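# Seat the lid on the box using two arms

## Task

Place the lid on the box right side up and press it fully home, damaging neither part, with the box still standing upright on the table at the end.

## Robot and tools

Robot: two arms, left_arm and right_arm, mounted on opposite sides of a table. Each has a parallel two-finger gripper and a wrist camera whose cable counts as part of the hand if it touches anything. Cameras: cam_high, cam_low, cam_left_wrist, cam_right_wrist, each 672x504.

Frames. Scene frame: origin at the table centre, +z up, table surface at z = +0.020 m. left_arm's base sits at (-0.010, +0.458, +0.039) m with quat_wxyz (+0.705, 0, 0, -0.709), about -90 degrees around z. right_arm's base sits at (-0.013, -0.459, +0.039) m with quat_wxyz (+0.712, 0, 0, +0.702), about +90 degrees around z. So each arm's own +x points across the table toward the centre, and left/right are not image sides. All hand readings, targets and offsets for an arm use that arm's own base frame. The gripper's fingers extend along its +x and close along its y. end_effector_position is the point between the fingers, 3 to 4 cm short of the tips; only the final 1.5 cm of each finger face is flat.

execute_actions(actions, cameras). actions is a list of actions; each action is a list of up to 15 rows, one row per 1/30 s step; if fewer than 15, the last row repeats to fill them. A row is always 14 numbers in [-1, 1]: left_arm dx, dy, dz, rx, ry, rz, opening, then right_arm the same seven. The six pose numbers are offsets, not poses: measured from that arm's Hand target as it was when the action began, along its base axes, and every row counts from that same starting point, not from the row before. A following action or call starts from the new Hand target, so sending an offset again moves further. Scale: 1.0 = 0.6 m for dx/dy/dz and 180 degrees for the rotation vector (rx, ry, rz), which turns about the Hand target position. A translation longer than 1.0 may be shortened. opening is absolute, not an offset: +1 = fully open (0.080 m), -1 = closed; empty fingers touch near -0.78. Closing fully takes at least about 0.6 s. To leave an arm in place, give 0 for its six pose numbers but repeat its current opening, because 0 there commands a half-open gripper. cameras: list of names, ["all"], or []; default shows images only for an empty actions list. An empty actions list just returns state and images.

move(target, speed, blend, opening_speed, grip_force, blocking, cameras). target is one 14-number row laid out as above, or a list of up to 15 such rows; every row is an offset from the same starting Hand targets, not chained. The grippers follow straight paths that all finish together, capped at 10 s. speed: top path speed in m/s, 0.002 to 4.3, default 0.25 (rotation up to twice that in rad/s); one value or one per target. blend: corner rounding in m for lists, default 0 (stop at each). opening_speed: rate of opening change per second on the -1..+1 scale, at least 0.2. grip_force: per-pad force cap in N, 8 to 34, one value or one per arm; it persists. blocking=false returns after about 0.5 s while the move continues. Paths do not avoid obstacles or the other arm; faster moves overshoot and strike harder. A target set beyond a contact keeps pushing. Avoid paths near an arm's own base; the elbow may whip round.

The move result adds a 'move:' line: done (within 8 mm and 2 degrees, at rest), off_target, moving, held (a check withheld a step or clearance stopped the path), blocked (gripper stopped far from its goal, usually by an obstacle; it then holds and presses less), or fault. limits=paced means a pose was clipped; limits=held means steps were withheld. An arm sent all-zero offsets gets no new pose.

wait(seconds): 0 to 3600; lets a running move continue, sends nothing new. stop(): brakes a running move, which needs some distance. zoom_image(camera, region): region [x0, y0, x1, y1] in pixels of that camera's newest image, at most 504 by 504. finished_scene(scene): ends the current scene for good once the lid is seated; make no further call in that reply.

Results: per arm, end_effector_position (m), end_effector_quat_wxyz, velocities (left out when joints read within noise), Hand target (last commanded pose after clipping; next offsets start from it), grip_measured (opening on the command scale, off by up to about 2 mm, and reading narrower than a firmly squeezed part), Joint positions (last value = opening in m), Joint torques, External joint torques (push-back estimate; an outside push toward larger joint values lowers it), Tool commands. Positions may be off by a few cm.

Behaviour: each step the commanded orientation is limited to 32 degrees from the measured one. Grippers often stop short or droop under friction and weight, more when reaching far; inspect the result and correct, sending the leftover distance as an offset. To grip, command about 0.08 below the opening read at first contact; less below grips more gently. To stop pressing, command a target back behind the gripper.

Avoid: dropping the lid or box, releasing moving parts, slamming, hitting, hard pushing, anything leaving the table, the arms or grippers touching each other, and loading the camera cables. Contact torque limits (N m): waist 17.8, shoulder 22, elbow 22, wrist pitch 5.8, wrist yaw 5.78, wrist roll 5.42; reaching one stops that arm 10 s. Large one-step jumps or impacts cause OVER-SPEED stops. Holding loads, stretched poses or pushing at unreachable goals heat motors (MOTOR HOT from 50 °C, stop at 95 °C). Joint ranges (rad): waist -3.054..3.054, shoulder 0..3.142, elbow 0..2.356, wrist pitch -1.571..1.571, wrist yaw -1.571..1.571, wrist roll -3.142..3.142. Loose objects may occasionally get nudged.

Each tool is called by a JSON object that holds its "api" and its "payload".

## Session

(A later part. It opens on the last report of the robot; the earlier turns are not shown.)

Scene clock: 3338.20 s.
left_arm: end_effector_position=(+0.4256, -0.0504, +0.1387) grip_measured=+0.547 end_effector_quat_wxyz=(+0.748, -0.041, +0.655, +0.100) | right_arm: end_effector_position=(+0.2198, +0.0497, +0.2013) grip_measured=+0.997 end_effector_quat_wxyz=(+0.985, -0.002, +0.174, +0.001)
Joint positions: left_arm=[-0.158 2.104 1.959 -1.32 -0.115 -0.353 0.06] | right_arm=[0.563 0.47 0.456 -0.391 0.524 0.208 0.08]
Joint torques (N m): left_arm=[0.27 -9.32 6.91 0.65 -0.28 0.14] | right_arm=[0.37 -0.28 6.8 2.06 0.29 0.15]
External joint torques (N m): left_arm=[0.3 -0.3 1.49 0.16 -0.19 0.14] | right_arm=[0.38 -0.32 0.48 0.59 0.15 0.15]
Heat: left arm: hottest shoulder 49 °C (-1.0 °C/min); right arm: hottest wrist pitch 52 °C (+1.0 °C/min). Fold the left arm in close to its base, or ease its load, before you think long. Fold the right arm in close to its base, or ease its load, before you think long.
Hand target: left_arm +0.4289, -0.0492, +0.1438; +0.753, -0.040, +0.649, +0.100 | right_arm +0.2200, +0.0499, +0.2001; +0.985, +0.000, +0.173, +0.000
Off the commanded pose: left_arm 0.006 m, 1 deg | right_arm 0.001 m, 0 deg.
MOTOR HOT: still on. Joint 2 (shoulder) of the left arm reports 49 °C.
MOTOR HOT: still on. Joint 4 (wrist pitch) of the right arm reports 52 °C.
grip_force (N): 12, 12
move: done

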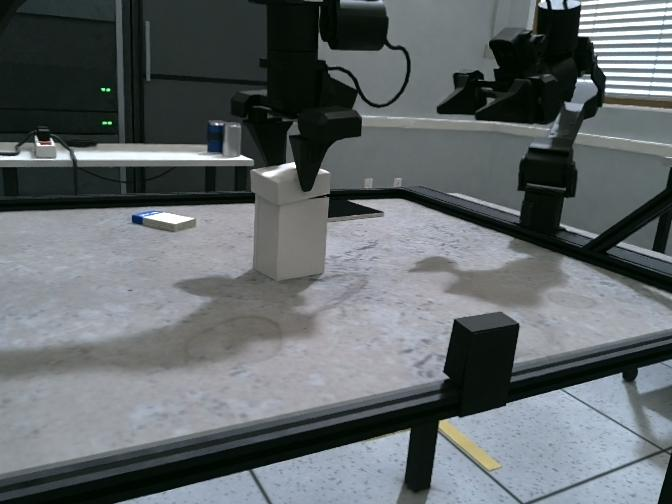

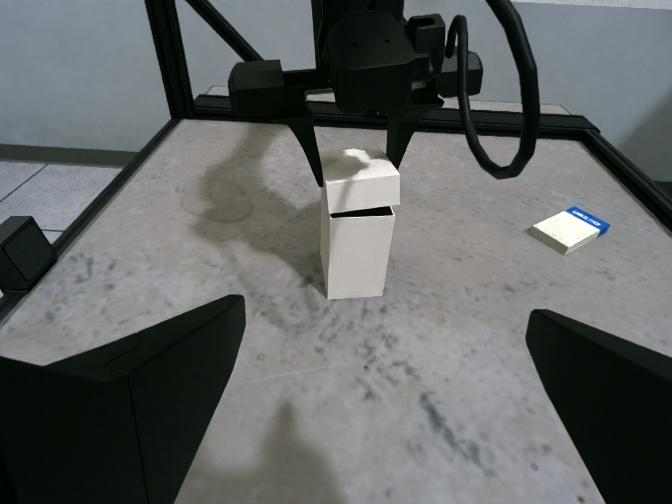

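{"api": "move", "payload": {"target": [0.01,0,0,0,0,0,0.4,0,0,0,0,0,0,1], "speed": 0.02, "cameras": ["cam_low","cam_right_wrist"]}}

{"api": "zoom_image", "payload": {"camera": "cam_low", "region": [240, 140, 340, 215]}}

Scene clock: 3349.00 s.
left_arm: end_effector_position=(+0.4314, -0.0509, +0.1408) grip_measured=+0.547 end_effector_quat_wxyz=(+0.749, -0.041, +0.653, +0.100) | right_arm: end_effector_position=(+0.2198, +0.0497, +0.2013) grip_measured=+0.997 end_effector_quat_wxyz=(+0.985, -0.002, +0.174, +0.001)
Joint positions: left_arm=[-0.157 2.127 2.003 -1.335 -0.115 -0.35 0.06] | right_arm=[0.563 0.47 0.456 -0.391 0.524 0.208 0.08]
Joint torques (N m): left_arm=[0.26 -8.74 6.87 0.66 -0.27 0.13] | right_arm=[0.34 -0.38 6.66 2.07 0.28 0.13]
External joint torques (N m): left_arm=[0.33 0.45 1.49 0.21 -0.19 0.13] | right_arm=[0.35 -0.4 0.29 0.58 0.15 0.13]
Heat: left arm: hottest shoulder 48 °C (-2.0 °C/min); right arm: hottest wrist pitch 52 °C (+0.0 °C/min). Fold the left arm in close to its base, or ease its load, before you think long. Fold the right arm in close to its base, or ease its load, before you think long.
Hand target: left_arm +0.4349, -0.0492, +0.1438; +0.753, -0.040, +0.649, +0.100 | right_arm +0.2200, +0.0499, +0.2001; +0.985, +0.000, +0.173, +0.000
Off the commanded pose: left_arm 0.005 m, 1 deg | right_arm 0.001 m, 0 deg.
MOTOR HOT: still on. Joint 2 (shoulder) of the left arm reports 48 °C.
MOTOR HOT: still on. Joint 4 (wrist pitch) of the right arm reports 52 °C.
grip_force (N): 12, 12
move: done

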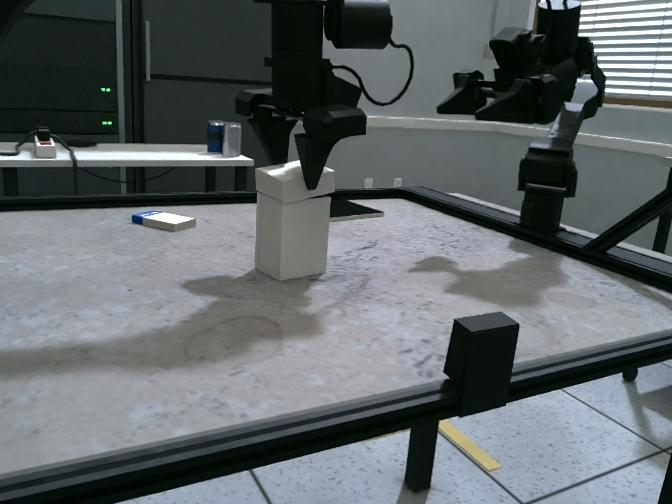

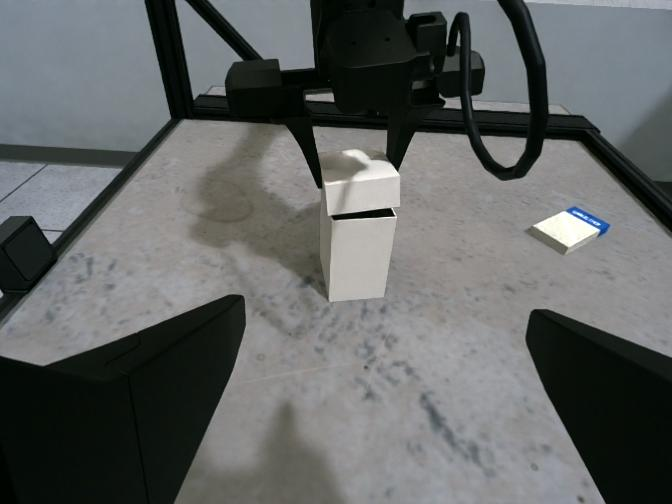

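Scaled by 5.040 from the camera's image (finer frame: 960x720).

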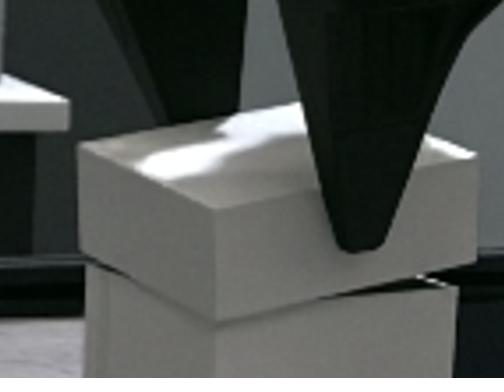

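{"api": "move", "payload": {"target": [0.0125,0.0133,-0.015,-0.0408,0.0377,0,0.4,0,0,0,0,0,0,1], "speed": 0.02, "cameras": ["cam_low","cam_right_wrist"]}}

{"api": "zoom_image", "payload": {"camera": "cam_right_wrist", "region": [310, 140, 410, 240]}}

{"api": "zoom_image", "payload": {"camera": "cam_low", "region": [240, 140, 340, 215]}}

Scene clock: 3377.00 s.
left_arm: end_effector_position=(+0.4396, -0.0417, +0.1328) grip_measured=+0.547 end_effector_quat_wxyz=(+0.706, -0.080, +0.700, +0.064) | right_arm: end_effector_position=(+0.2198, +0.0497, +0.2013) grip_measured=+0.997 end_effector_quat_wxyz=(+0.985, -0.002, +0.174, +0.001)
Joint positions: left_arm=[-0.087 2.274 2.218 -1.502 0.021 -0.291 0.06] | right_arm=[0.563 0.47 0.456 -0.391 0.524 0.208 0.08]
Joint torques (N m): left_arm=[0.3 -9.23 6.82 0.46 0.21 0.15] | right_arm=[0.39 -0.43 6.8 2.06 0.32 0.18]
External joint torques (N m): left_arm=[0.31 0.64 1.59 0.14 0.2 0.14] | right_arm=[0.4 -0.47 0.44 0.56 0.19 0.17]
Heat: left arm: hottest shoulder 46 °C (-4.0 °C/min); right arm: hottest wrist pitch 52 °C (+0.0 °C/min). Fold the right arm in close to its base, or ease its load, before you think long.
Hand target: left_arm +0.4424, -0.0411, +0.1348; +0.710, -0.082, +0.697, +0.061 | right_arm +0.2200, +0.0499, +0.2001; +0.985, +0.000, +0.173, +0.000
Off the commanded pose: left_arm 0.003 m, 1 deg | right_arm 0.001 m, 0 deg.
MOTOR HOT: still on. Joint 4 (wrist pitch) of the right arm reports 52 °C.
MOTOR HOT: cleared for the motors of the left arm.
grip_force (N): 12, 12
move: done

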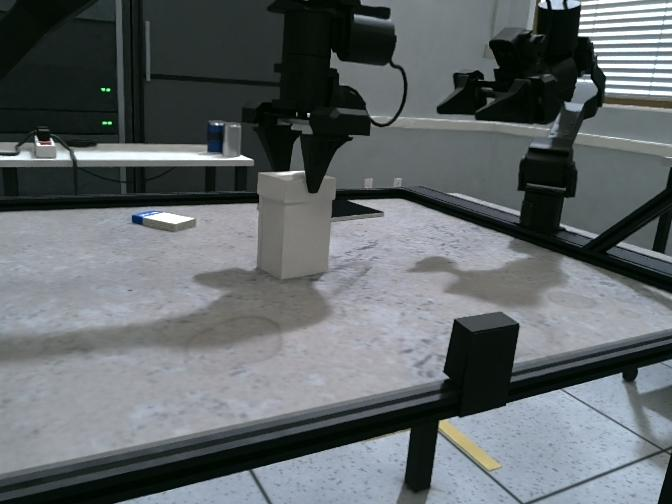

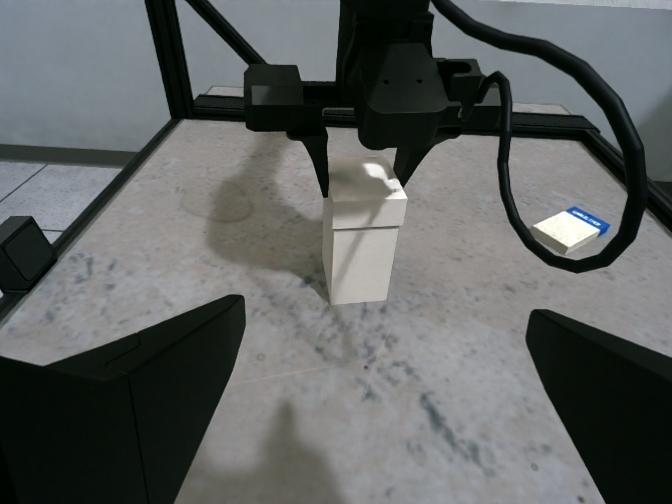

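Scaled by 5.040 from the camera's image (finer frame: 960x720).

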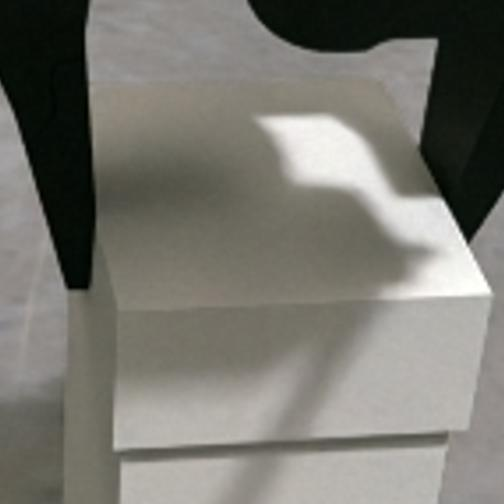

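Scaled by 5.040 from the camera's image (finer frame: 960x720).

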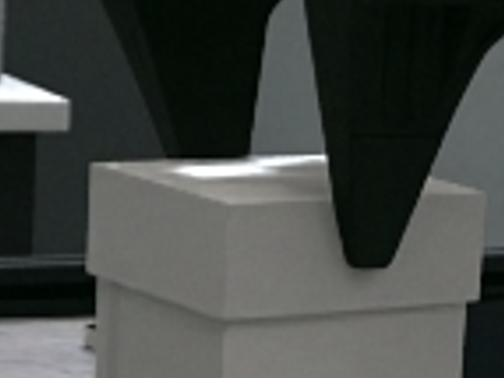

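{"api": "move", "payload": {"target": [0,0,-0.02,0,0,0,0.4,0,0,0,0,0,0,1], "speed": 0.03, "cameras": ["cam_low","cam_right_wrist"]}}

{"api": "zoom_image", "payload": {"camera": "cam_low", "region": [240, 140, 340, 215]}}

Scene clock: 3391.03 s.
left_arm: end_effector_position=(+0.4436, -0.0420, +0.1227) grip_measured=+0.547 end_effector_quat_wxyz=(+0.710, -0.081, +0.696, +0.063) | right_arm: end_effector_position=(+0.2198, +0.0497, +0.2013) grip_measured=+0.997 end_effector_quat_wxyz=(+0.985, -0.002, +0.174, +0.001)
Joint positions: left_arm=[-0.087 2.274 2.177 -1.45 0.021 -0.291 0.06] | right_arm=[0.563 0.47 0.456 -0.391 0.524 0.208 0.08]
Joint torques (N m): left_arm=[0.21 -10.64 4.2 0.7 0.2 0.17] | right_arm=[0.26 -0.43 6.71 2.06 0.26 0.17]
External joint torques (N m): left_arm=[0.2 -0.8 -1.06 0.36 0.2 0.17] | right_arm=[0.28 -0.46 0.35 0.57 0.12 0.17]
Heat: left arm: hottest shoulder 47 °C (-2.0 °C/min); right arm: hottest wrist pitch 52 °C (+0.0 °C/min). Fold the right arm in close to its base, or ease its load, before you think long.
Hand target: left_arm +0.4424, -0.0411, +0.1228; +0.710, -0.082, +0.697, +0.061 | right_arm +0.2200, +0.0499, +0.2001; +0.985, +0.000, +0.173, +0.000
Off the commanded pose: left_arm 0.002 m, 0 deg | right_arm 0.001 m, 0 deg.
MOTOR HOT: still on. Joint 4 (wrist pitch) of the right arm reports 52 °C.
grip_force (N): 12, 12
move: done

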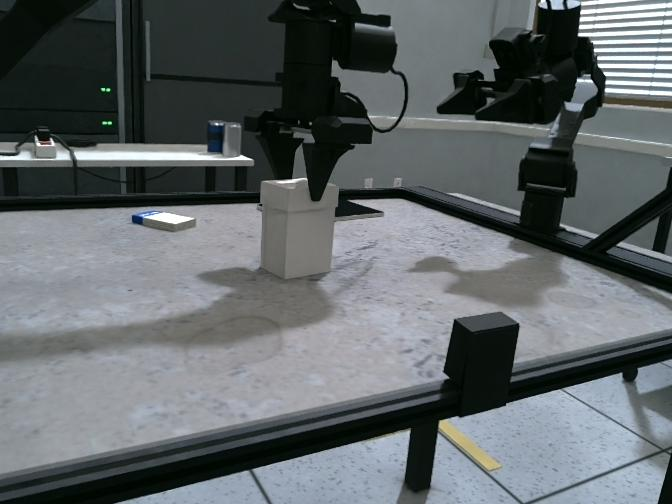

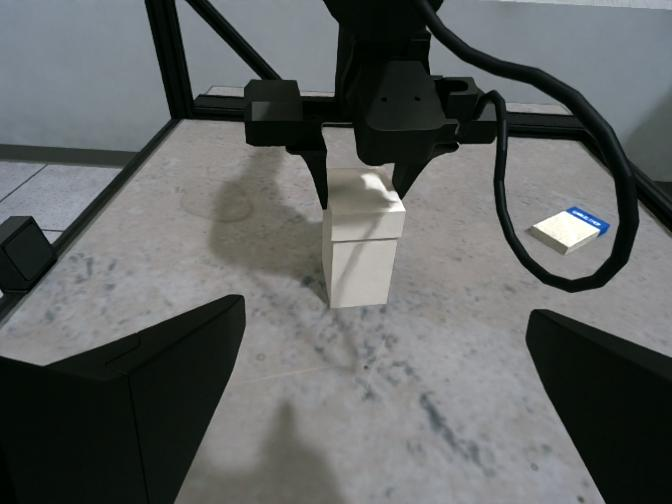

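Scaled by 5.040 from the camera's image (finer frame: 960x720).

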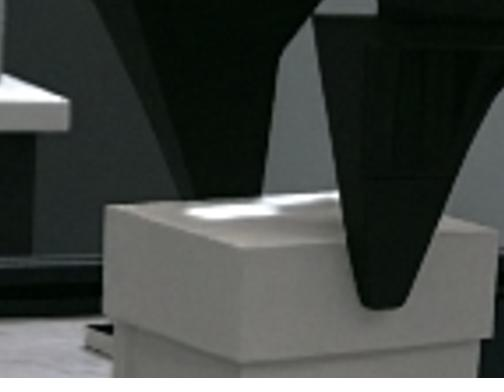

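{"api": "move", "payload": {"target": [0,0,-0.02,0,0,0,0.4,0,0,0,0,0,0,1], "speed": 0.03, "cameras": ["cam_low","cam_right_wrist"]}}

{"api": "zoom_image", "payload": {"camera": "cam_low", "region": [220, 140, 360, 290]}}

Scene clock: 3404.23 s.
left_arm: end_effector_position=(+0.4441, -0.0421, +0.1095) grip_measured=+0.547 end_effector_quat_wxyz=(+0.709, -0.081, +0.697, +0.063) | right_arm: end_effector_position=(+0.2198, +0.0497, +0.2013) grip_measured=+0.997 end_effector_quat_wxyz=(+0.985, -0.002, +0.174, +0.001)
Joint positions: left_arm=[-0.087 2.271 2.119 -1.397 0.021 -0.291 0.06] | right_arm=[0.563 0.47 0.456 -0.391 0.524 0.208 0.08]
Joint torques (N m): left_arm=[0.35 -11.23 3.71 0.76 0.18 0.13] | right_arm=[0.39 -0.33 6.76 2.05 0.26 0.2]
External joint torques (N m): left_arm=[0.34 -1.45 -1.5 0.44 0.18 0.13] | right_arm=[0.38 -0.35 0.35 0.54 0.13 0.19]
Heat: left arm: hottest shoulder 48 °C (+0.0 °C/min); right arm: hottest wrist pitch 52 °C (+0.0 °C/min). Fold the right arm in close to its base, or ease its load, before you think long.
Hand target: left_arm +0.4424, -0.0412, +0.1107; +0.710, -0.082, +0.697, +0.061 | right_arm +0.2200, +0.0499, +0.2001; +0.985, +0.000, +0.173, +0.000
Off the commanded pose: left_arm 0.002 m, 0 deg | right_arm 0.001 m, 0 deg.
MOTOR HOT: still on. Joint 4 (wrist pitch) of the right arm reports 52 °C.
grip_force (N): 12, 12
move: done

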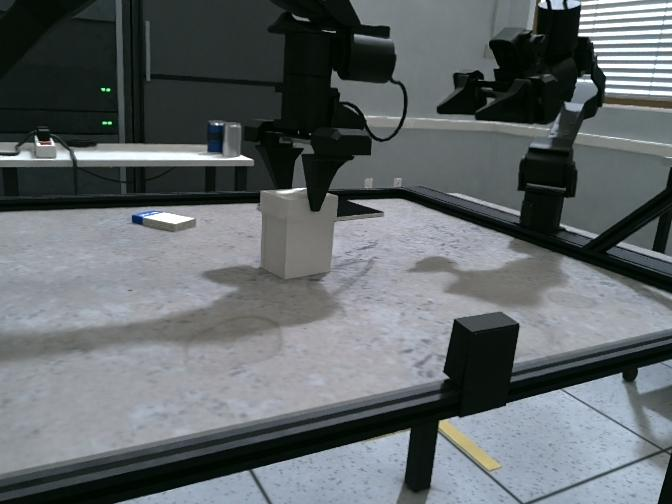

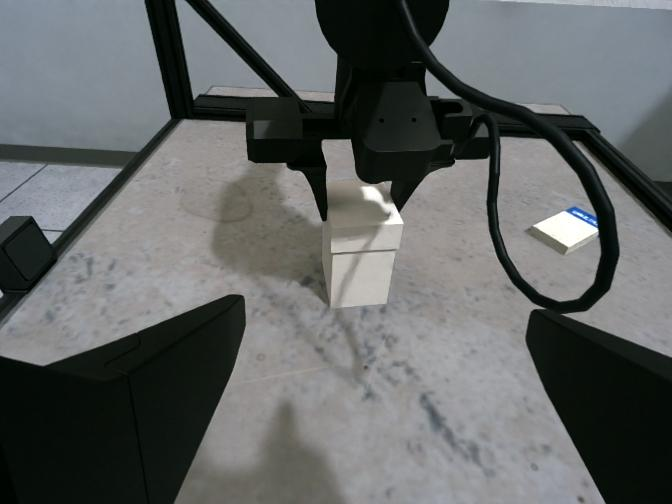

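Scaled by 3.360 from the camera's image (finer frame: 960x720).

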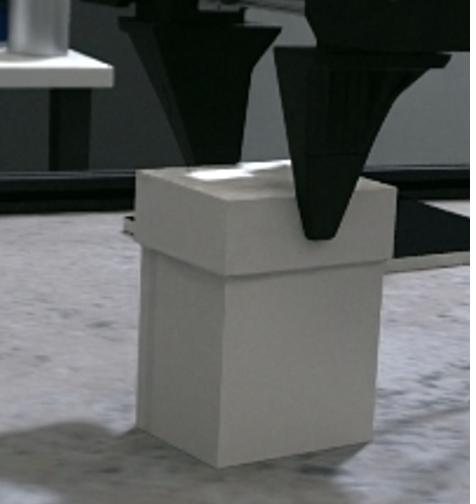

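{"api": "move", "payload": {"target": [0,0,-0.012,0,0,0,0.4,0,0,0,0,0,0,1], "speed": 0.02, "cameras": ["cam_low","cam_right_wrist"]}}

{"api": "zoom_image", "payload": {"camera": "cam_low", "region": [220, 140, 360, 290]}}

Scene clock: 3416.17 s.
left_arm: end_effector_position=(+0.4438, -0.0421, +0.1083) grip_measured=+0.547 end_effector_quat_wxyz=(+0.713, -0.081, +0.694, +0.062) | right_arm: end_effector_position=(+0.2198, +0.0497, +0.2013) grip_measured=+0.997 end_effector_quat_wxyz=(+0.985, -0.002, +0.174, +0.001)
Joint positions: left_arm=[-0.087 2.257 2.09 -1.372 0.021 -0.291 0.06] | right_arm=[0.563 0.47 0.456 -0.391 0.524 0.208 0.08]
Joint torques (N m): left_arm=[0.18 -9.63 3.33 1.15 0.19 0.13] | right_arm=[0.39 -0.48 6.55 2.03 0.3 0.2]
External joint torques (N m): left_arm=[0.31 0.29 -2.04 0.79 0.18 0.13] | right_arm=[0.4 -0.5 0.15 0.53 0.16 0.19]
Heat: left arm: hottest shoulder 50 °C (+3.0 °C/min); right arm: hottest wrist pitch 52 °C (+0.0 °C/min). Fold the left arm in close to its base, or ease its load, before you think long. Fold the right arm in close to its base, or ease its load, before you think long.
Hand target: left_arm +0.4424, -0.0412, +0.1036; +0.710, -0.082, +0.697, +0.061 | right_arm +0.2200, +0.0499, +0.2001; +0.985, +0.000, +0.173, +0.000
Off the commanded pose: left_arm 0.005 m, 1 deg | right_arm 0.001 m, 0 deg.
MOTOR HOT: joint 2 (shoulder) of the left arm reports 50 °C; the controller stops that arm at 95 °C. To cool a motor, set the load down, stop pushing, or move to a pose that needs little force.
MOTOR HOT: still on. Joint 4 (wrist pitch) of the right arm reports 52 °C.
grip_force (N): 12, 12
move: done

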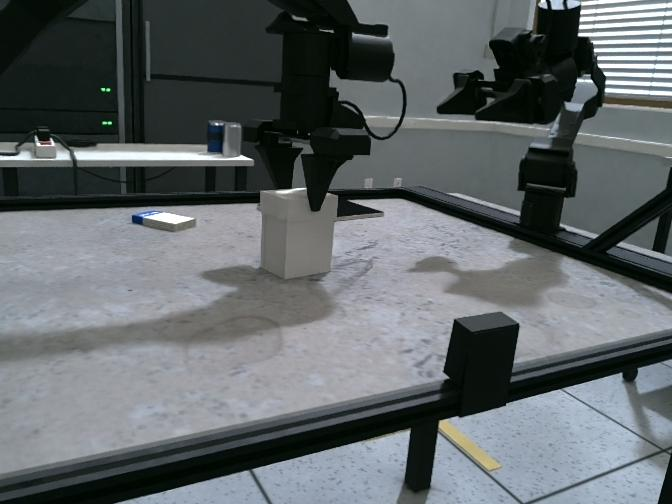

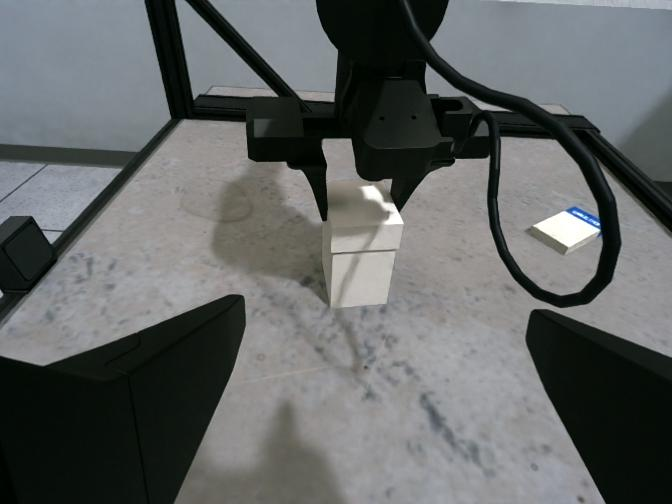

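Scaled by 3.360 from the camera's image (finer frame: 960x720).

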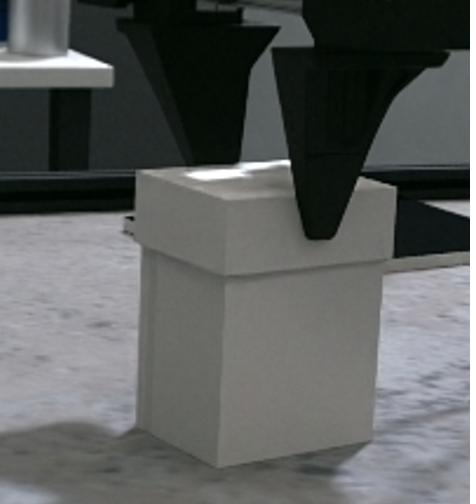

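{"api": "move", "payload": {"target": [[0,0,0.008,0,0,0,0.4,0,0,0,0,0,0,1],[0,0,0.008,0,0,0,1,0,0,0,0,0,0,1]], "speed": 0.05, "opening_speed": 1, "cameras": ["cam_left_wrist","cam_right_wrist"]}}

Scene clock: 3433.30 s.
left_arm: end_effector_position=(+0.4416, -0.0419, +0.1077) grip_measured=+0.995 end_effector_quat_wxyz=(+0.709, -0.081, +0.698, +0.063) | right_arm: end_effector_position=(+0.2198, +0.0497, +0.2013) grip_measured=+0.997 end_effector_quat_wxyz=(+0.985, -0.002, +0.174, +0.001)
Joint positions: left_arm=[-0.087 2.259 2.092 -1.384 0.021 -0.291 0.08] | right_arm=[0.563 0.47 0.456 -0.391 0.524 0.208 0.08]
Joint torques (N m): left_arm=[0.29 -9.79 5.3 0.53 0.17 0.15] | right_arm=[0.5 -0.4 6.74 1.99 0.24 0.17]
External joint torques (N m): left_arm=[0.28 0.08 -0.01 0.2 0.16 0.14] | right_arm=[0.51 -0.42 0.36 0.5 0.1 0.17]
Heat: left arm: hottest shoulder 48 °C (+2.0 °C/min); right arm: hottest wrist pitch 53 °C (+1.0 °C/min). Fold the left arm in close to its base, or ease its load, before you think long. Fold the right arm in close to its base, or ease its load, before you think long.
Hand target: left_arm +0.4424, -0.0412, +0.1083; +0.709, -0.082, +0.697, +0.061 | right_arm +0.2200, +0.0499, +0.2001; +0.985, +0.000, +0.173, +0.000
Off the commanded pose: left_arm 0.001 m, 0 deg | right_arm 0.001 m, 0 deg.
MOTOR HOT: still on. Joint 2 (shoulder) of the left arm reports 48 °C.
MOTOR HOT: still on. Joint 4 (wrist pitch) of the right arm reports 53 °C.
grip_force (N): 12, 12
move: done

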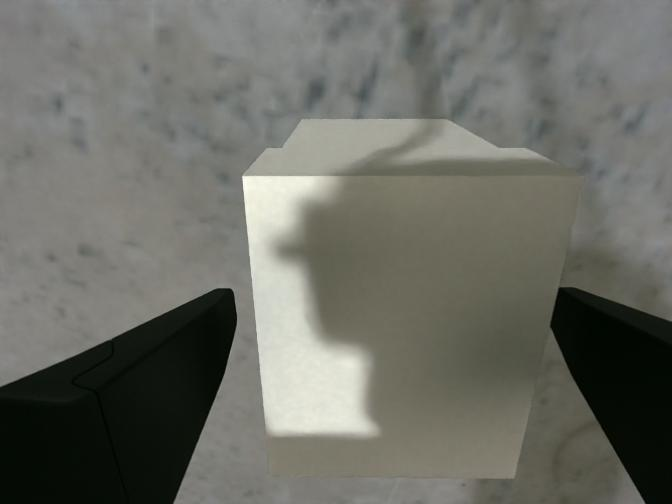

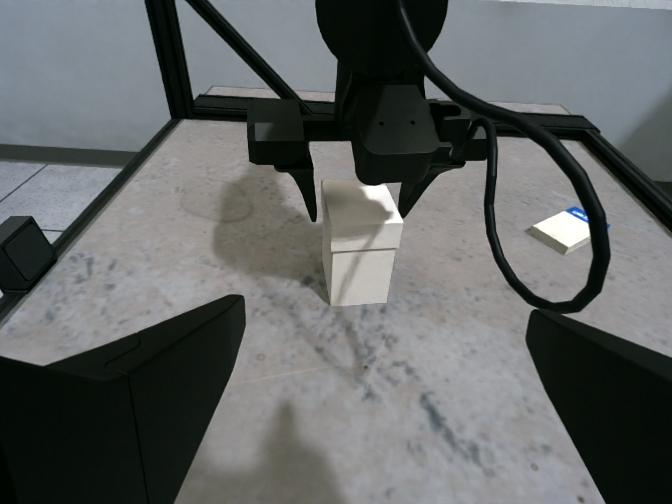

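{"api": "move", "payload": {"target": [[0,-0.004,0.02,0,0,0,1,0,0,0,0,0,0,1],[0,-0.004,0.13,0,0,0,1,0,0,0,0,0,0,1]], "speed": 0.1, "blend": [0.005,0], "cameras": ["cam_low","cam_right_wrist","cam_high"]}}

{"api": "zoom_image", "payload": {"camera": "cam_low", "region": [220, 140, 360, 290]}}

{"api": "zoom_image", "payload": {"camera": "cam_right_wrist", "region": [290, 150, 440, 320]}}

Scene clock: 3455.37 s.
left_arm: end_effector_position=(+0.4416, -0.0419, +0.1772) grip_measured=+0.996 end_effector_quat_wxyz=(+0.736, -0.086, +0.669, +0.057) | right_arm: end_effector_position=(+0.2198, +0.0497, +0.2013) grip_measured=+0.997 end_effector_quat_wxyz=(+0.985, -0.002, +0.174, +0.001)
Joint positions: left_arm=[-0.087 2.239 2.337 -1.568 0.021 -0.291 0.08] | right_arm=[0.563 0.47 0.456 -0.391 0.524 0.208 0.08]
Joint torques (N m): left_arm=[-0.13 -11.22 6.26 0.58 0.19 -0.08] | right_arm=[0.27 -0.29 6.79 2.09 0.29 0.17]
External joint torques (N m): left_arm=[-0.14 -1.73 1.15 0.12 0.19 -0.09] | right_arm=[0.28 -0.32 0.44 0.61 0.16 0.16]
Heat: left arm: hottest shoulder 51 °C (+3.0 °C/min); right arm: hottest wrist pitch 53 °C (+1.0 °C/min). Fold the left arm in close to its base, or ease its load, before you think long. Fold the right arm in close to its base, or ease its load, before you think long.
Hand target: left_arm +0.4424, -0.0436, +0.1863; +0.709, -0.082, +0.697, +0.061 | right_arm +0.2200, +0.0499, +0.2001; +0.985, +0.000, +0.173, +0.000
Off the commanded pose: left_arm 0.009 m, 5 deg | right_arm 0.001 m, 0 deg.
MOTOR HOT: still on. Joint 2 (shoulder) of the left arm reports 51 °C.
MOTOR HOT: still on. Joint 4 (wrist pitch) of the right arm reports 53 °C.
joint sent to its limit (left arm) — joint 4 (wrist pitch), lower limit. The joint targets are off in orientation, not in position.
grip_force (N): 12, 12
move: off_target (left_arm)
Images, in order (width x height): cam_high 672x504, cam_low 672x504, cam_right_wrist 672x504.

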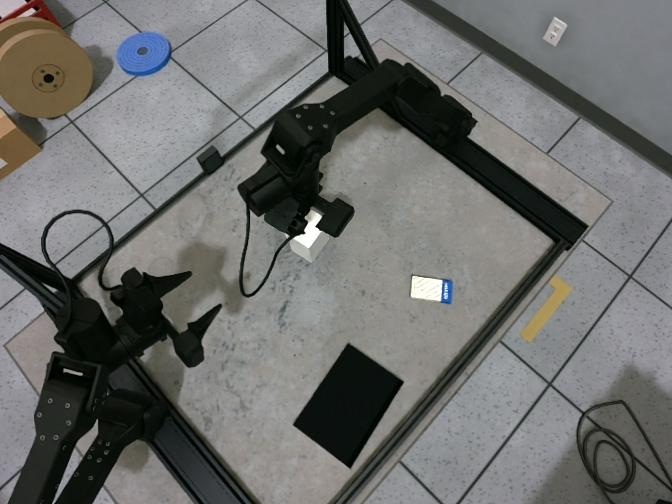

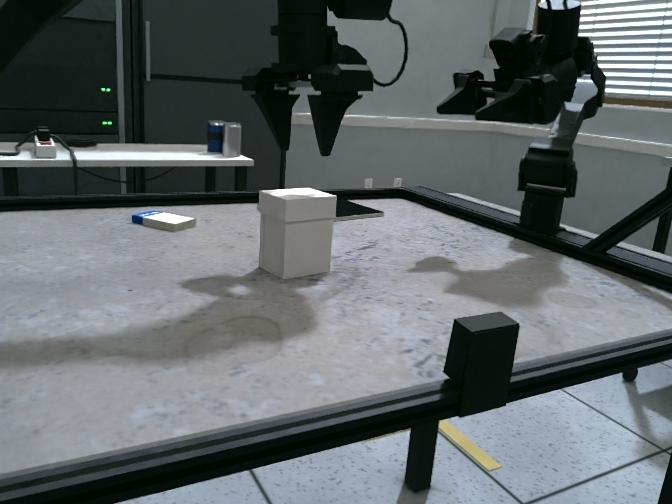

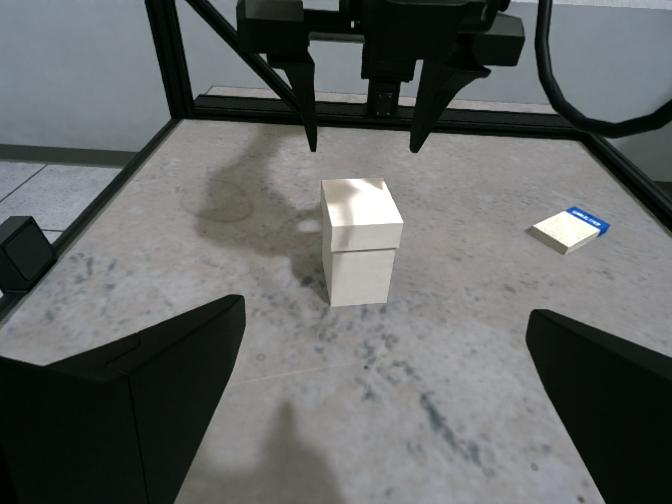

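Scaled by 3.360 from the camera's image (finer frame: 960x720).

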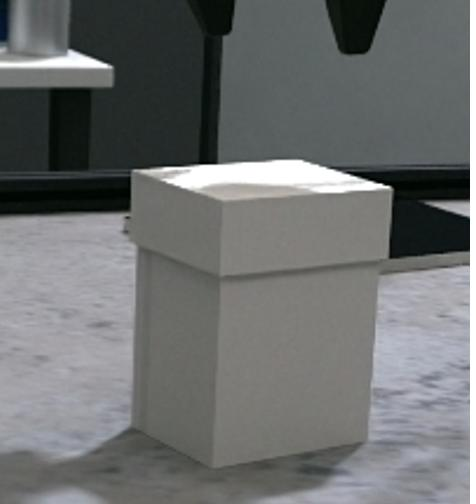

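Scaled by 2.965 from the camera's image (finer frame: 960x720).

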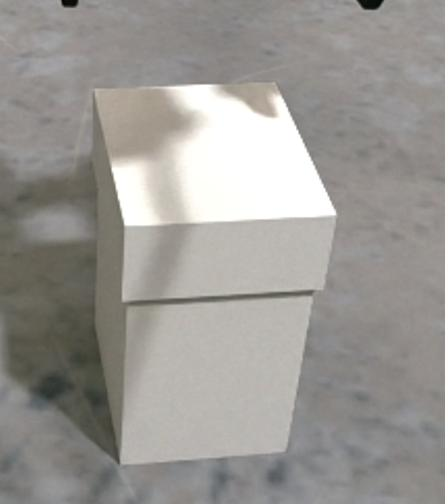

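{"api": "move", "payload": {"target": [[0,0,-0.06,0,0,0,-0.75,0,0,0,0,0,0,1],[0,0,-0.12,0,0,0,-0.75,0,0,0,0,0,0,1]], "speed": 0.05, "cameras": ["cam_low","cam_right_wrist"]}}

{"api": "zoom_image", "payload": {"camera": "cam_low", "region": [220, 140, 360, 290]}}

Scene clock: 3482.97 s.
left_arm: end_effector_position=(+0.4442, -0.0421, +0.1241) grip_measured=-0.746 end_effector_quat_wxyz=(+0.718, -0.082, +0.689, +0.061) | right_arm: end_effector_position=(+0.2198, +0.0497, +0.2013) grip_measured=+0.997 end_effector_quat_wxyz=(+0.985, -0.002, +0.174, +0.001)
Joint positions: left_arm=[-0.087 2.252 2.146 -1.419 0.021 -0.291 0.001] | right_arm=[0.563 0.47 0.456 -0.391 0.524 0.208 0.08]
Joint torques (N m): left_arm=[-0.22 -8.6 2.81 1.21 0.18 -0.02] | right_arm=[0.42 -0.35 6.71 2.07 0.24 0.14]
External joint torques (N m): left_arm=[-0.24 1.2 -2.52 0.81 0.18 -0.02] | right_arm=[0.42 -0.39 0.4 0.6 0.12 0.13]
Heat: left arm: hottest shoulder 48 °C (-1.0 °C/min); right arm: hottest wrist pitch 53 °C (+1.0 °C/min). Fold the left arm in close to its base, or ease its load, before you think long. Fold the right arm in close to its base, or ease its load, before you think long.
Hand target: left_arm +0.4424, -0.0436, +0.1143; +0.710, -0.082, +0.697, +0.061 | right_arm +0.2200, +0.0499, +0.2001; +0.985, +0.000, +0.173, +0.000
Off the commanded pose: left_arm 0.010 m, 1 deg | right_arm 0.001 m, 0 deg.
MOTOR HOT: still on. Joint 2 (shoulder) of the left arm reports 48 °C.
MOTOR HOT: still on. Joint 4 (wrist pitch) of the right arm reports 53 °C.
grip_force (N): 12, 12
move: off_target (left_arm)

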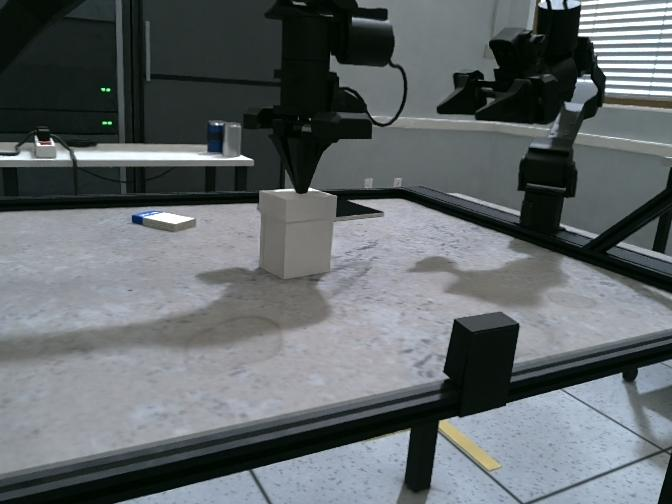

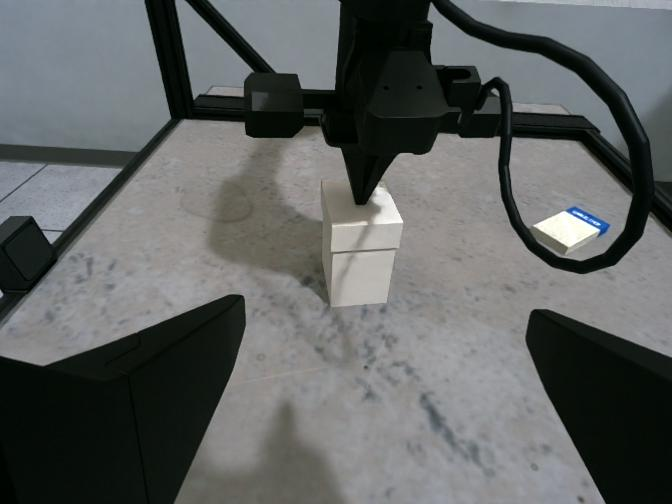

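Scaled by 3.360 from the camera's image (finer frame: 960x720).

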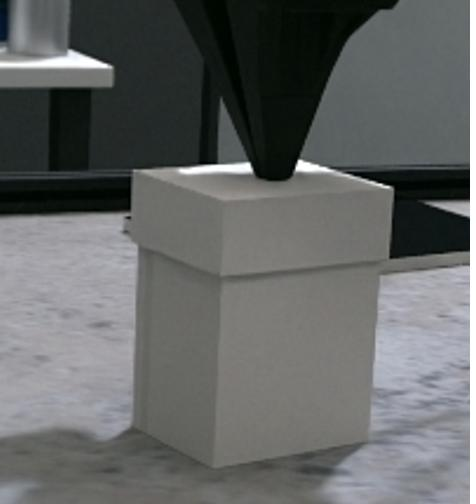

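{"api": "move", "payload": {"target": [[0,0,0.1,0,0,0,-0.75,0,0,0,0,0,0,1],[-0.3,0.2,0.2,0.0,0,0,0.0,0,0,0,0,0,0,1]], "speed": 0.2, "blend": [0.01,0], "cameras": ["cam_high","cam_low","cam_right_wrist"]}}

{"api": "zoom_image", "payload": {"camera": "cam_low", "region": [220, 140, 360, 290]}}

{"api": "zoom_image", "payload": {"camera": "cam_right_wrist", "region": [290, 150, 440, 320]}}

Scene clock: 3544.90 s.
left_arm: end_effector_position=(+0.2647, +0.0775, +0.2331) grip_measured=-0.004 end_effector_quat_wxyz=(+0.738, -0.076, +0.667, +0.070) | right_arm: end_effector_position=(+0.2198, +0.0497, +0.2013) grip_measured=+0.997 end_effector_quat_wxyz=(+0.985, -0.002, +0.174, +0.001)
Joint positions: left_arm=[0.301 1.557 1.651 -1.568 0.029 0.091 0.035] | right_arm=[0.563 0.47 0.456 -0.391 0.524 0.208 0.08]
Joint torques (N m): left_arm=[0.06 -6.38 4.11 0.6 0.21 0.13] | right_arm=[0.31 -0.25 6.6 2.06 0.27 0.16]
External joint torques (N m): left_arm=[0.06 -1.28 -1.07 0.13 0.18 0.13] | right_arm=[0.33 -0.27 0.25 0.57 0.13 0.15]
Heat: left arm: hottest shoulder 48 °C (-1.0 °C/min); right arm: hottest wrist pitch 53 °C (+0.0 °C/min). Fold the left arm in close to its base, or ease its load, before you think long. Fold the right arm in close to its base, or ease its load, before you think long.
Hand target: left_arm +0.2624, +0.0764, +0.2343; +0.709, -0.082, +0.697, +0.061 | right_arm +0.2200, +0.0499, +0.2001; +0.985, +0.000, +0.173, +0.000
Off the commanded pose: left_arm 0.003 m, 5 deg | right_arm 0.001 m, 0 deg.
MOTOR HOT: still on. Joint 2 (shoulder) of the left arm reports 48 °C.
MOTOR HOT: still on. Joint 4 (wrist pitch) of the right arm reports 53 °C.
joint sent to its limit (left arm) — joint 4 (wrist pitch), lower limit. The joint targets are off in orientation, not in position.
grip_force (N): 12, 12
move: off_target (left_arm); target 2's new opening was sent with left_arm's hand 0.003 m and 5 deg from that target

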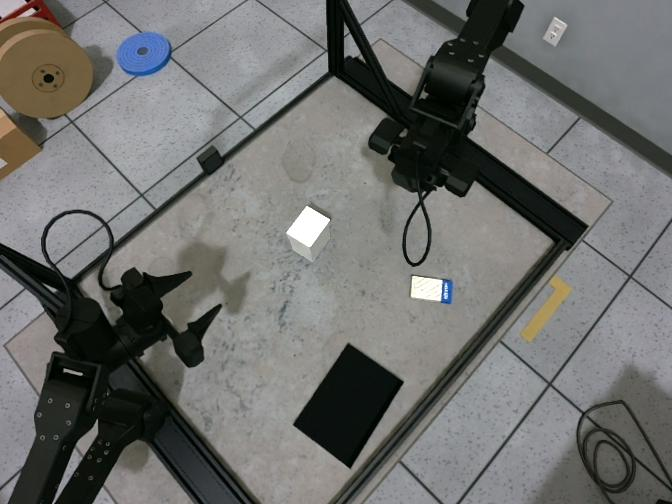

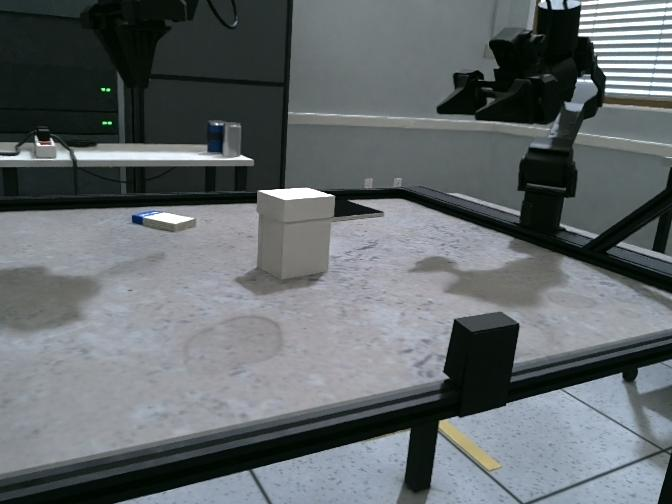

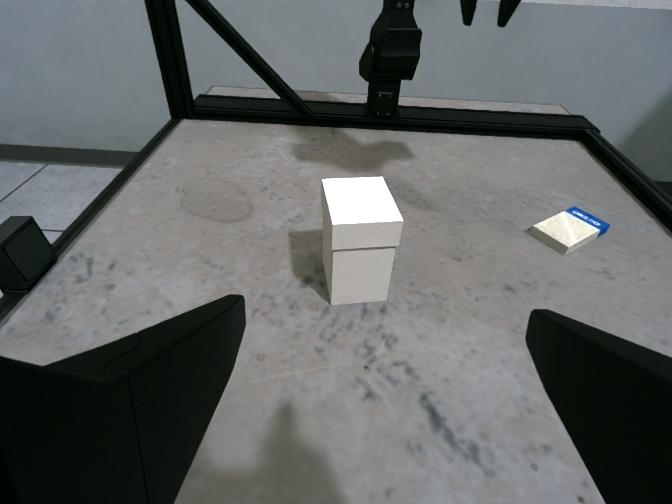

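Scaled by 3.360 from the camera's image (finer frame: 960x720).

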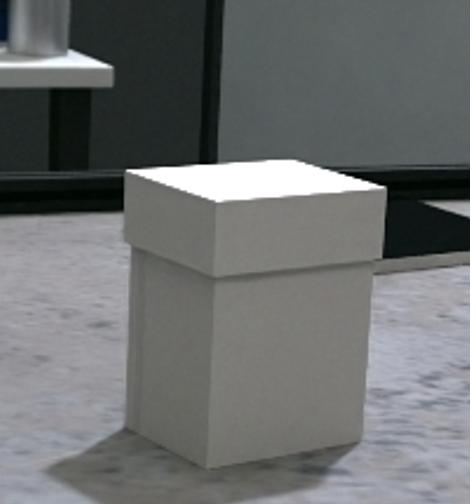

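Scaled by 2.965 from the camera's image (finer frame: 960x720).

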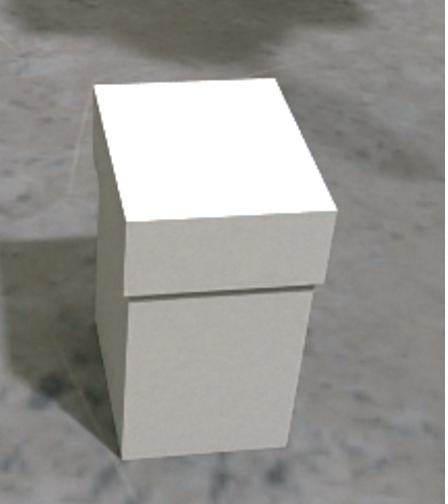

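{"api": "move", "payload": {"target": [0,0,0,0,0,0,0.5,0.05,-0.1,0.05,0,-0.111,0,0.5], "speed": 0.2}}

{"api": "wait", "payload": {"seconds": 600, "cameras": ["cam_high"]}}

Scene clock: 3728.80 s.
left_arm: end_effector_position=(+0.2647, +0.0775, +0.2331) grip_measured=+0.496 end_effector_quat_wxyz=(+0.738, -0.076, +0.667, +0.070) | right_arm: end_effector_position=(+0.2497, -0.0099, +0.2321) grip_measured=+0.503 end_effector_quat_wxyz=(+1.000, +0.000, -0.001, -0.001)
Joint positions: left_arm=[0.301 1.557 1.651 -1.568 0.029 0.091 0.057] | right_arm=[-0.096 0.433 0.261 0.174 -0.094 0 0.058]
Joint torques (N m): left_arm=[0.12 -6.32 4.1 0.61 0.19 0.17] | right_arm=[-0.29 -0.13 6.99 2.15 -0.12 -0.02]
External joint torques (N m): left_arm=[0.12 -1.25 -1.06 0.14 0.17 0.17] | right_arm=[-0.3 -0.05 0.38 0.57 -0.12 -0.03]
Heat: left arm: hottest shoulder 42 °C (+0.0 °C/min); right arm: hottest wrist pitch 54 °C (+0.0 °C/min). Fold the right arm in close to its base, or ease its load, before you think long.
Hand target: left_arm +0.2624, +0.0764, +0.2343; +0.709, -0.082, +0.697, +0.061 | right_arm +0.2500, -0.0101, +0.2302; +1.000, -0.001, -0.001, +0.000
Off the commanded pose: left_arm 0.003 m, 5 deg | right_arm 0.002 m, 0 deg.
MOTOR HOT: still on. Joint 4 (wrist pitch) of the right arm reports 54 °C.
MOTOR HOT: cleared for the motors of the left arm.
joint sent to its limit (left arm) — joint 4 (wrist pitch), lower limit. The joint targets are off in orientation, not in position.
grip_force (N): 12, 12
move: done

Scene clock: 4328.80 s.
left_arm: end_effector_position=(+0.2647, +0.0775, +0.2331) grip_measured=+0.496 end_effector_quat_wxyz=(+0.738, -0.076, +0.667, +0.070) | right_arm: end_effector_position=(+0.2497, -0.0099, +0.2321) grip_measured=+0.503 end_effector_quat_wxyz=(+1.000, +0.000, -0.001, -0.001)
Joint positions: left_arm=[0.301 1.557 1.651 -1.568 0.029 0.091 0.057] | right_arm=[-0.096 0.433 0.261 0.174 -0.094 0 0.058]
Joint torques (N m): left_arm=[0.03 -6.32 4.1 0.62 0.21 0.13] | right_arm=[-0.34 -0.4 6.94 2.15 -0.14 0]
External joint torques (N m): left_arm=[0 -1.34 -1.02 0.14 0.18 0.13] | right_arm=[-0.35 -0.27 0.25 0.54 -0.15 -0.01]
Heat: left arm: hottest shoulder 38 °C (+0.0 °C/min); right arm: hottest wrist pitch 59 °C (+0.0 °C/min). Fold the right arm in close to its base, or ease its load, before you think long.
Hand target: left_arm +0.2624, +0.0764, +0.2343; +0.709, -0.082, +0.697, +0.061 | right_arm +0.2500, -0.0101, +0.2302; +1.000, -0.001, +0.000, +0.000
Tool commands: left_gripper/opening=+0.5 right_gripper/opening=+0.5
Off the commanded pose: left_arm 0.003 m, 5 deg | right_arm 0.002 m, 0 deg.
MOTOR HOT: still on. Joint 4 (wrist pitch) of the right arm reports 59 °C.
grip_force (N): 12, 12
wait: 600.00 s; at rest by 0.17 s

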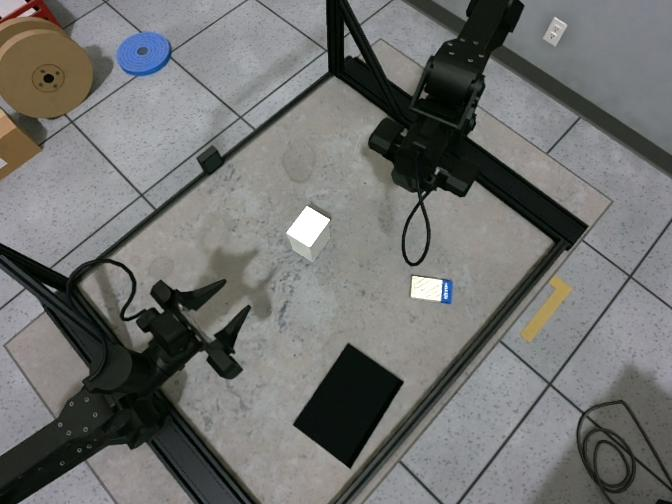

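{"api": "move", "payload": {"target": [0,0,0,0,0,0,0.5,0.0,0,0,0,0.5,0,0.5], "speed": 0.3}}

{"api": "wait", "payload": {"seconds": 600, "cameras": ["cam_high"]}}

Scene clock: 4338.03 s.
left_arm: end_effector_position=(+0.2647, +0.0775, +0.2331) grip_measured=+0.496 end_effector_quat_wxyz=(+0.738, -0.076, +0.667, +0.070) | right_arm: end_effector_position=(+0.2479, -0.0103, +0.2269) grip_measured=+0.503 end_effector_quat_wxyz=(+0.736, -0.001, +0.677, +0.000)
Joint positions: left_arm=[0.301 1.557 1.651 -1.568 0.029 0.091 0.057] | right_arm=[-0.044 1.457 1.533 -1.563 -0.004 -0.045 0.058]
Joint torques (N m): left_arm=[0.11 -6.39 4.02 0.6 0.21 0.16] | right_arm=[0.27 -5.22 7.63 0.36 0.15 0.15]
External joint torques (N m): left_arm=[0.1 -1.31 -1.13 0.15 0.18 0.16] | right_arm=[0.32 -0.84 2.44 -0.08 0.15 0.15]
Heat: left arm: hottest shoulder 38 °C (+0.0 °C/min); right arm: hottest wrist pitch 58 °C (-1.0 °C/min). Fold the right arm in close to its base, or ease its load, before you think long.
Hand target: left_arm +0.2624, +0.0764, +0.2343; +0.709, -0.082, +0.697, +0.061 | right_arm +0.2500, -0.0102, +0.2301; +0.707, +0.000, +0.707, +0.000
Off the commanded pose: left_arm 0.003 m, 5 deg | right_arm 0.004 m, 5 deg.
MOTOR HOT: still on. Joint 4 (wrist pitch) of the right arm reports 58 °C.
joint sent to its limit (left arm) — joint 4 (wrist pitch), lower limit. The joint targets are off in orientation, not in position.
joint sent to its limit (right arm) — joint 4 (wrist pitch), lower limit. The joint targets are off in orientation, not in position.
grip_force (N): 12, 12
move: off_target (right_arm)

Scene clock: 4938.03 s.
left_arm: end_effector_position=(+0.2647, +0.0775, +0.2331) grip_measured=+0.496 end_effector_quat_wxyz=(+0.738, -0.076, +0.667, +0.070) | right_arm: end_effector_position=(+0.2480, -0.0103, +0.2268) grip_measured=+0.503 end_effector_quat_wxyz=(+0.736, -0.001, +0.677, +0.000)
Joint positions: left_arm=[0.301 1.557 1.651 -1.568 0.029 0.091 0.057] | right_arm=[-0.044 1.457 1.533 -1.563 -0.004 -0.045 0.058]
Joint torques (N m): left_arm=[0.08 -6.49 4.1 0.61 0.2 0.13] | right_arm=[0.25 -5.14 7.73 0.38 0.13 0.16]
External joint torques (N m): left_arm=[0.08 -1.42 -1.06 0.15 0.18 0.13] | right_arm=[0.24 -0.73 2.52 -0.07 0.13 0.16]
Heat: left arm: hottest shoulder 37 °C (+0.0 °C/min); right arm: hottest elbow 50 °C (+0.0 °C/min). Fold the right arm in close to its base, or ease its load, before you think long.
Hand target: left_arm +0.2624, +0.0764, +0.2343; +0.709, -0.082, +0.697, +0.061 | right_arm +0.2500, -0.0102, +0.2300; +0.707, +0.000, +0.707, +0.000
Tool commands: left_gripper/opening=+0.5 right_gripper/opening=+0.5
Off the commanded pose: left_arm 0.003 m, 5 deg | right_arm 0.004 m, 5 deg.
MOTOR HOT: still on. Joint 3 (elbow) of the right arm reports 50 °C.
grip_force (N): 12, 12
wait: 600.00 s; at rest by 0.17 s

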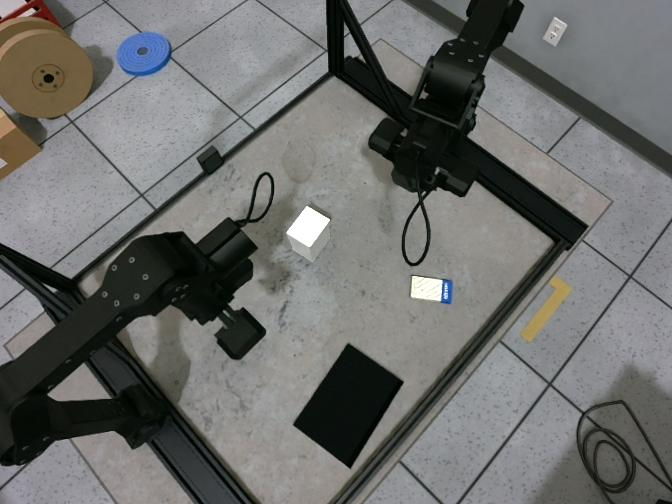

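{"api": "finished_scene", "payload": {"scene": 1}}

The scene is finished: the task was done.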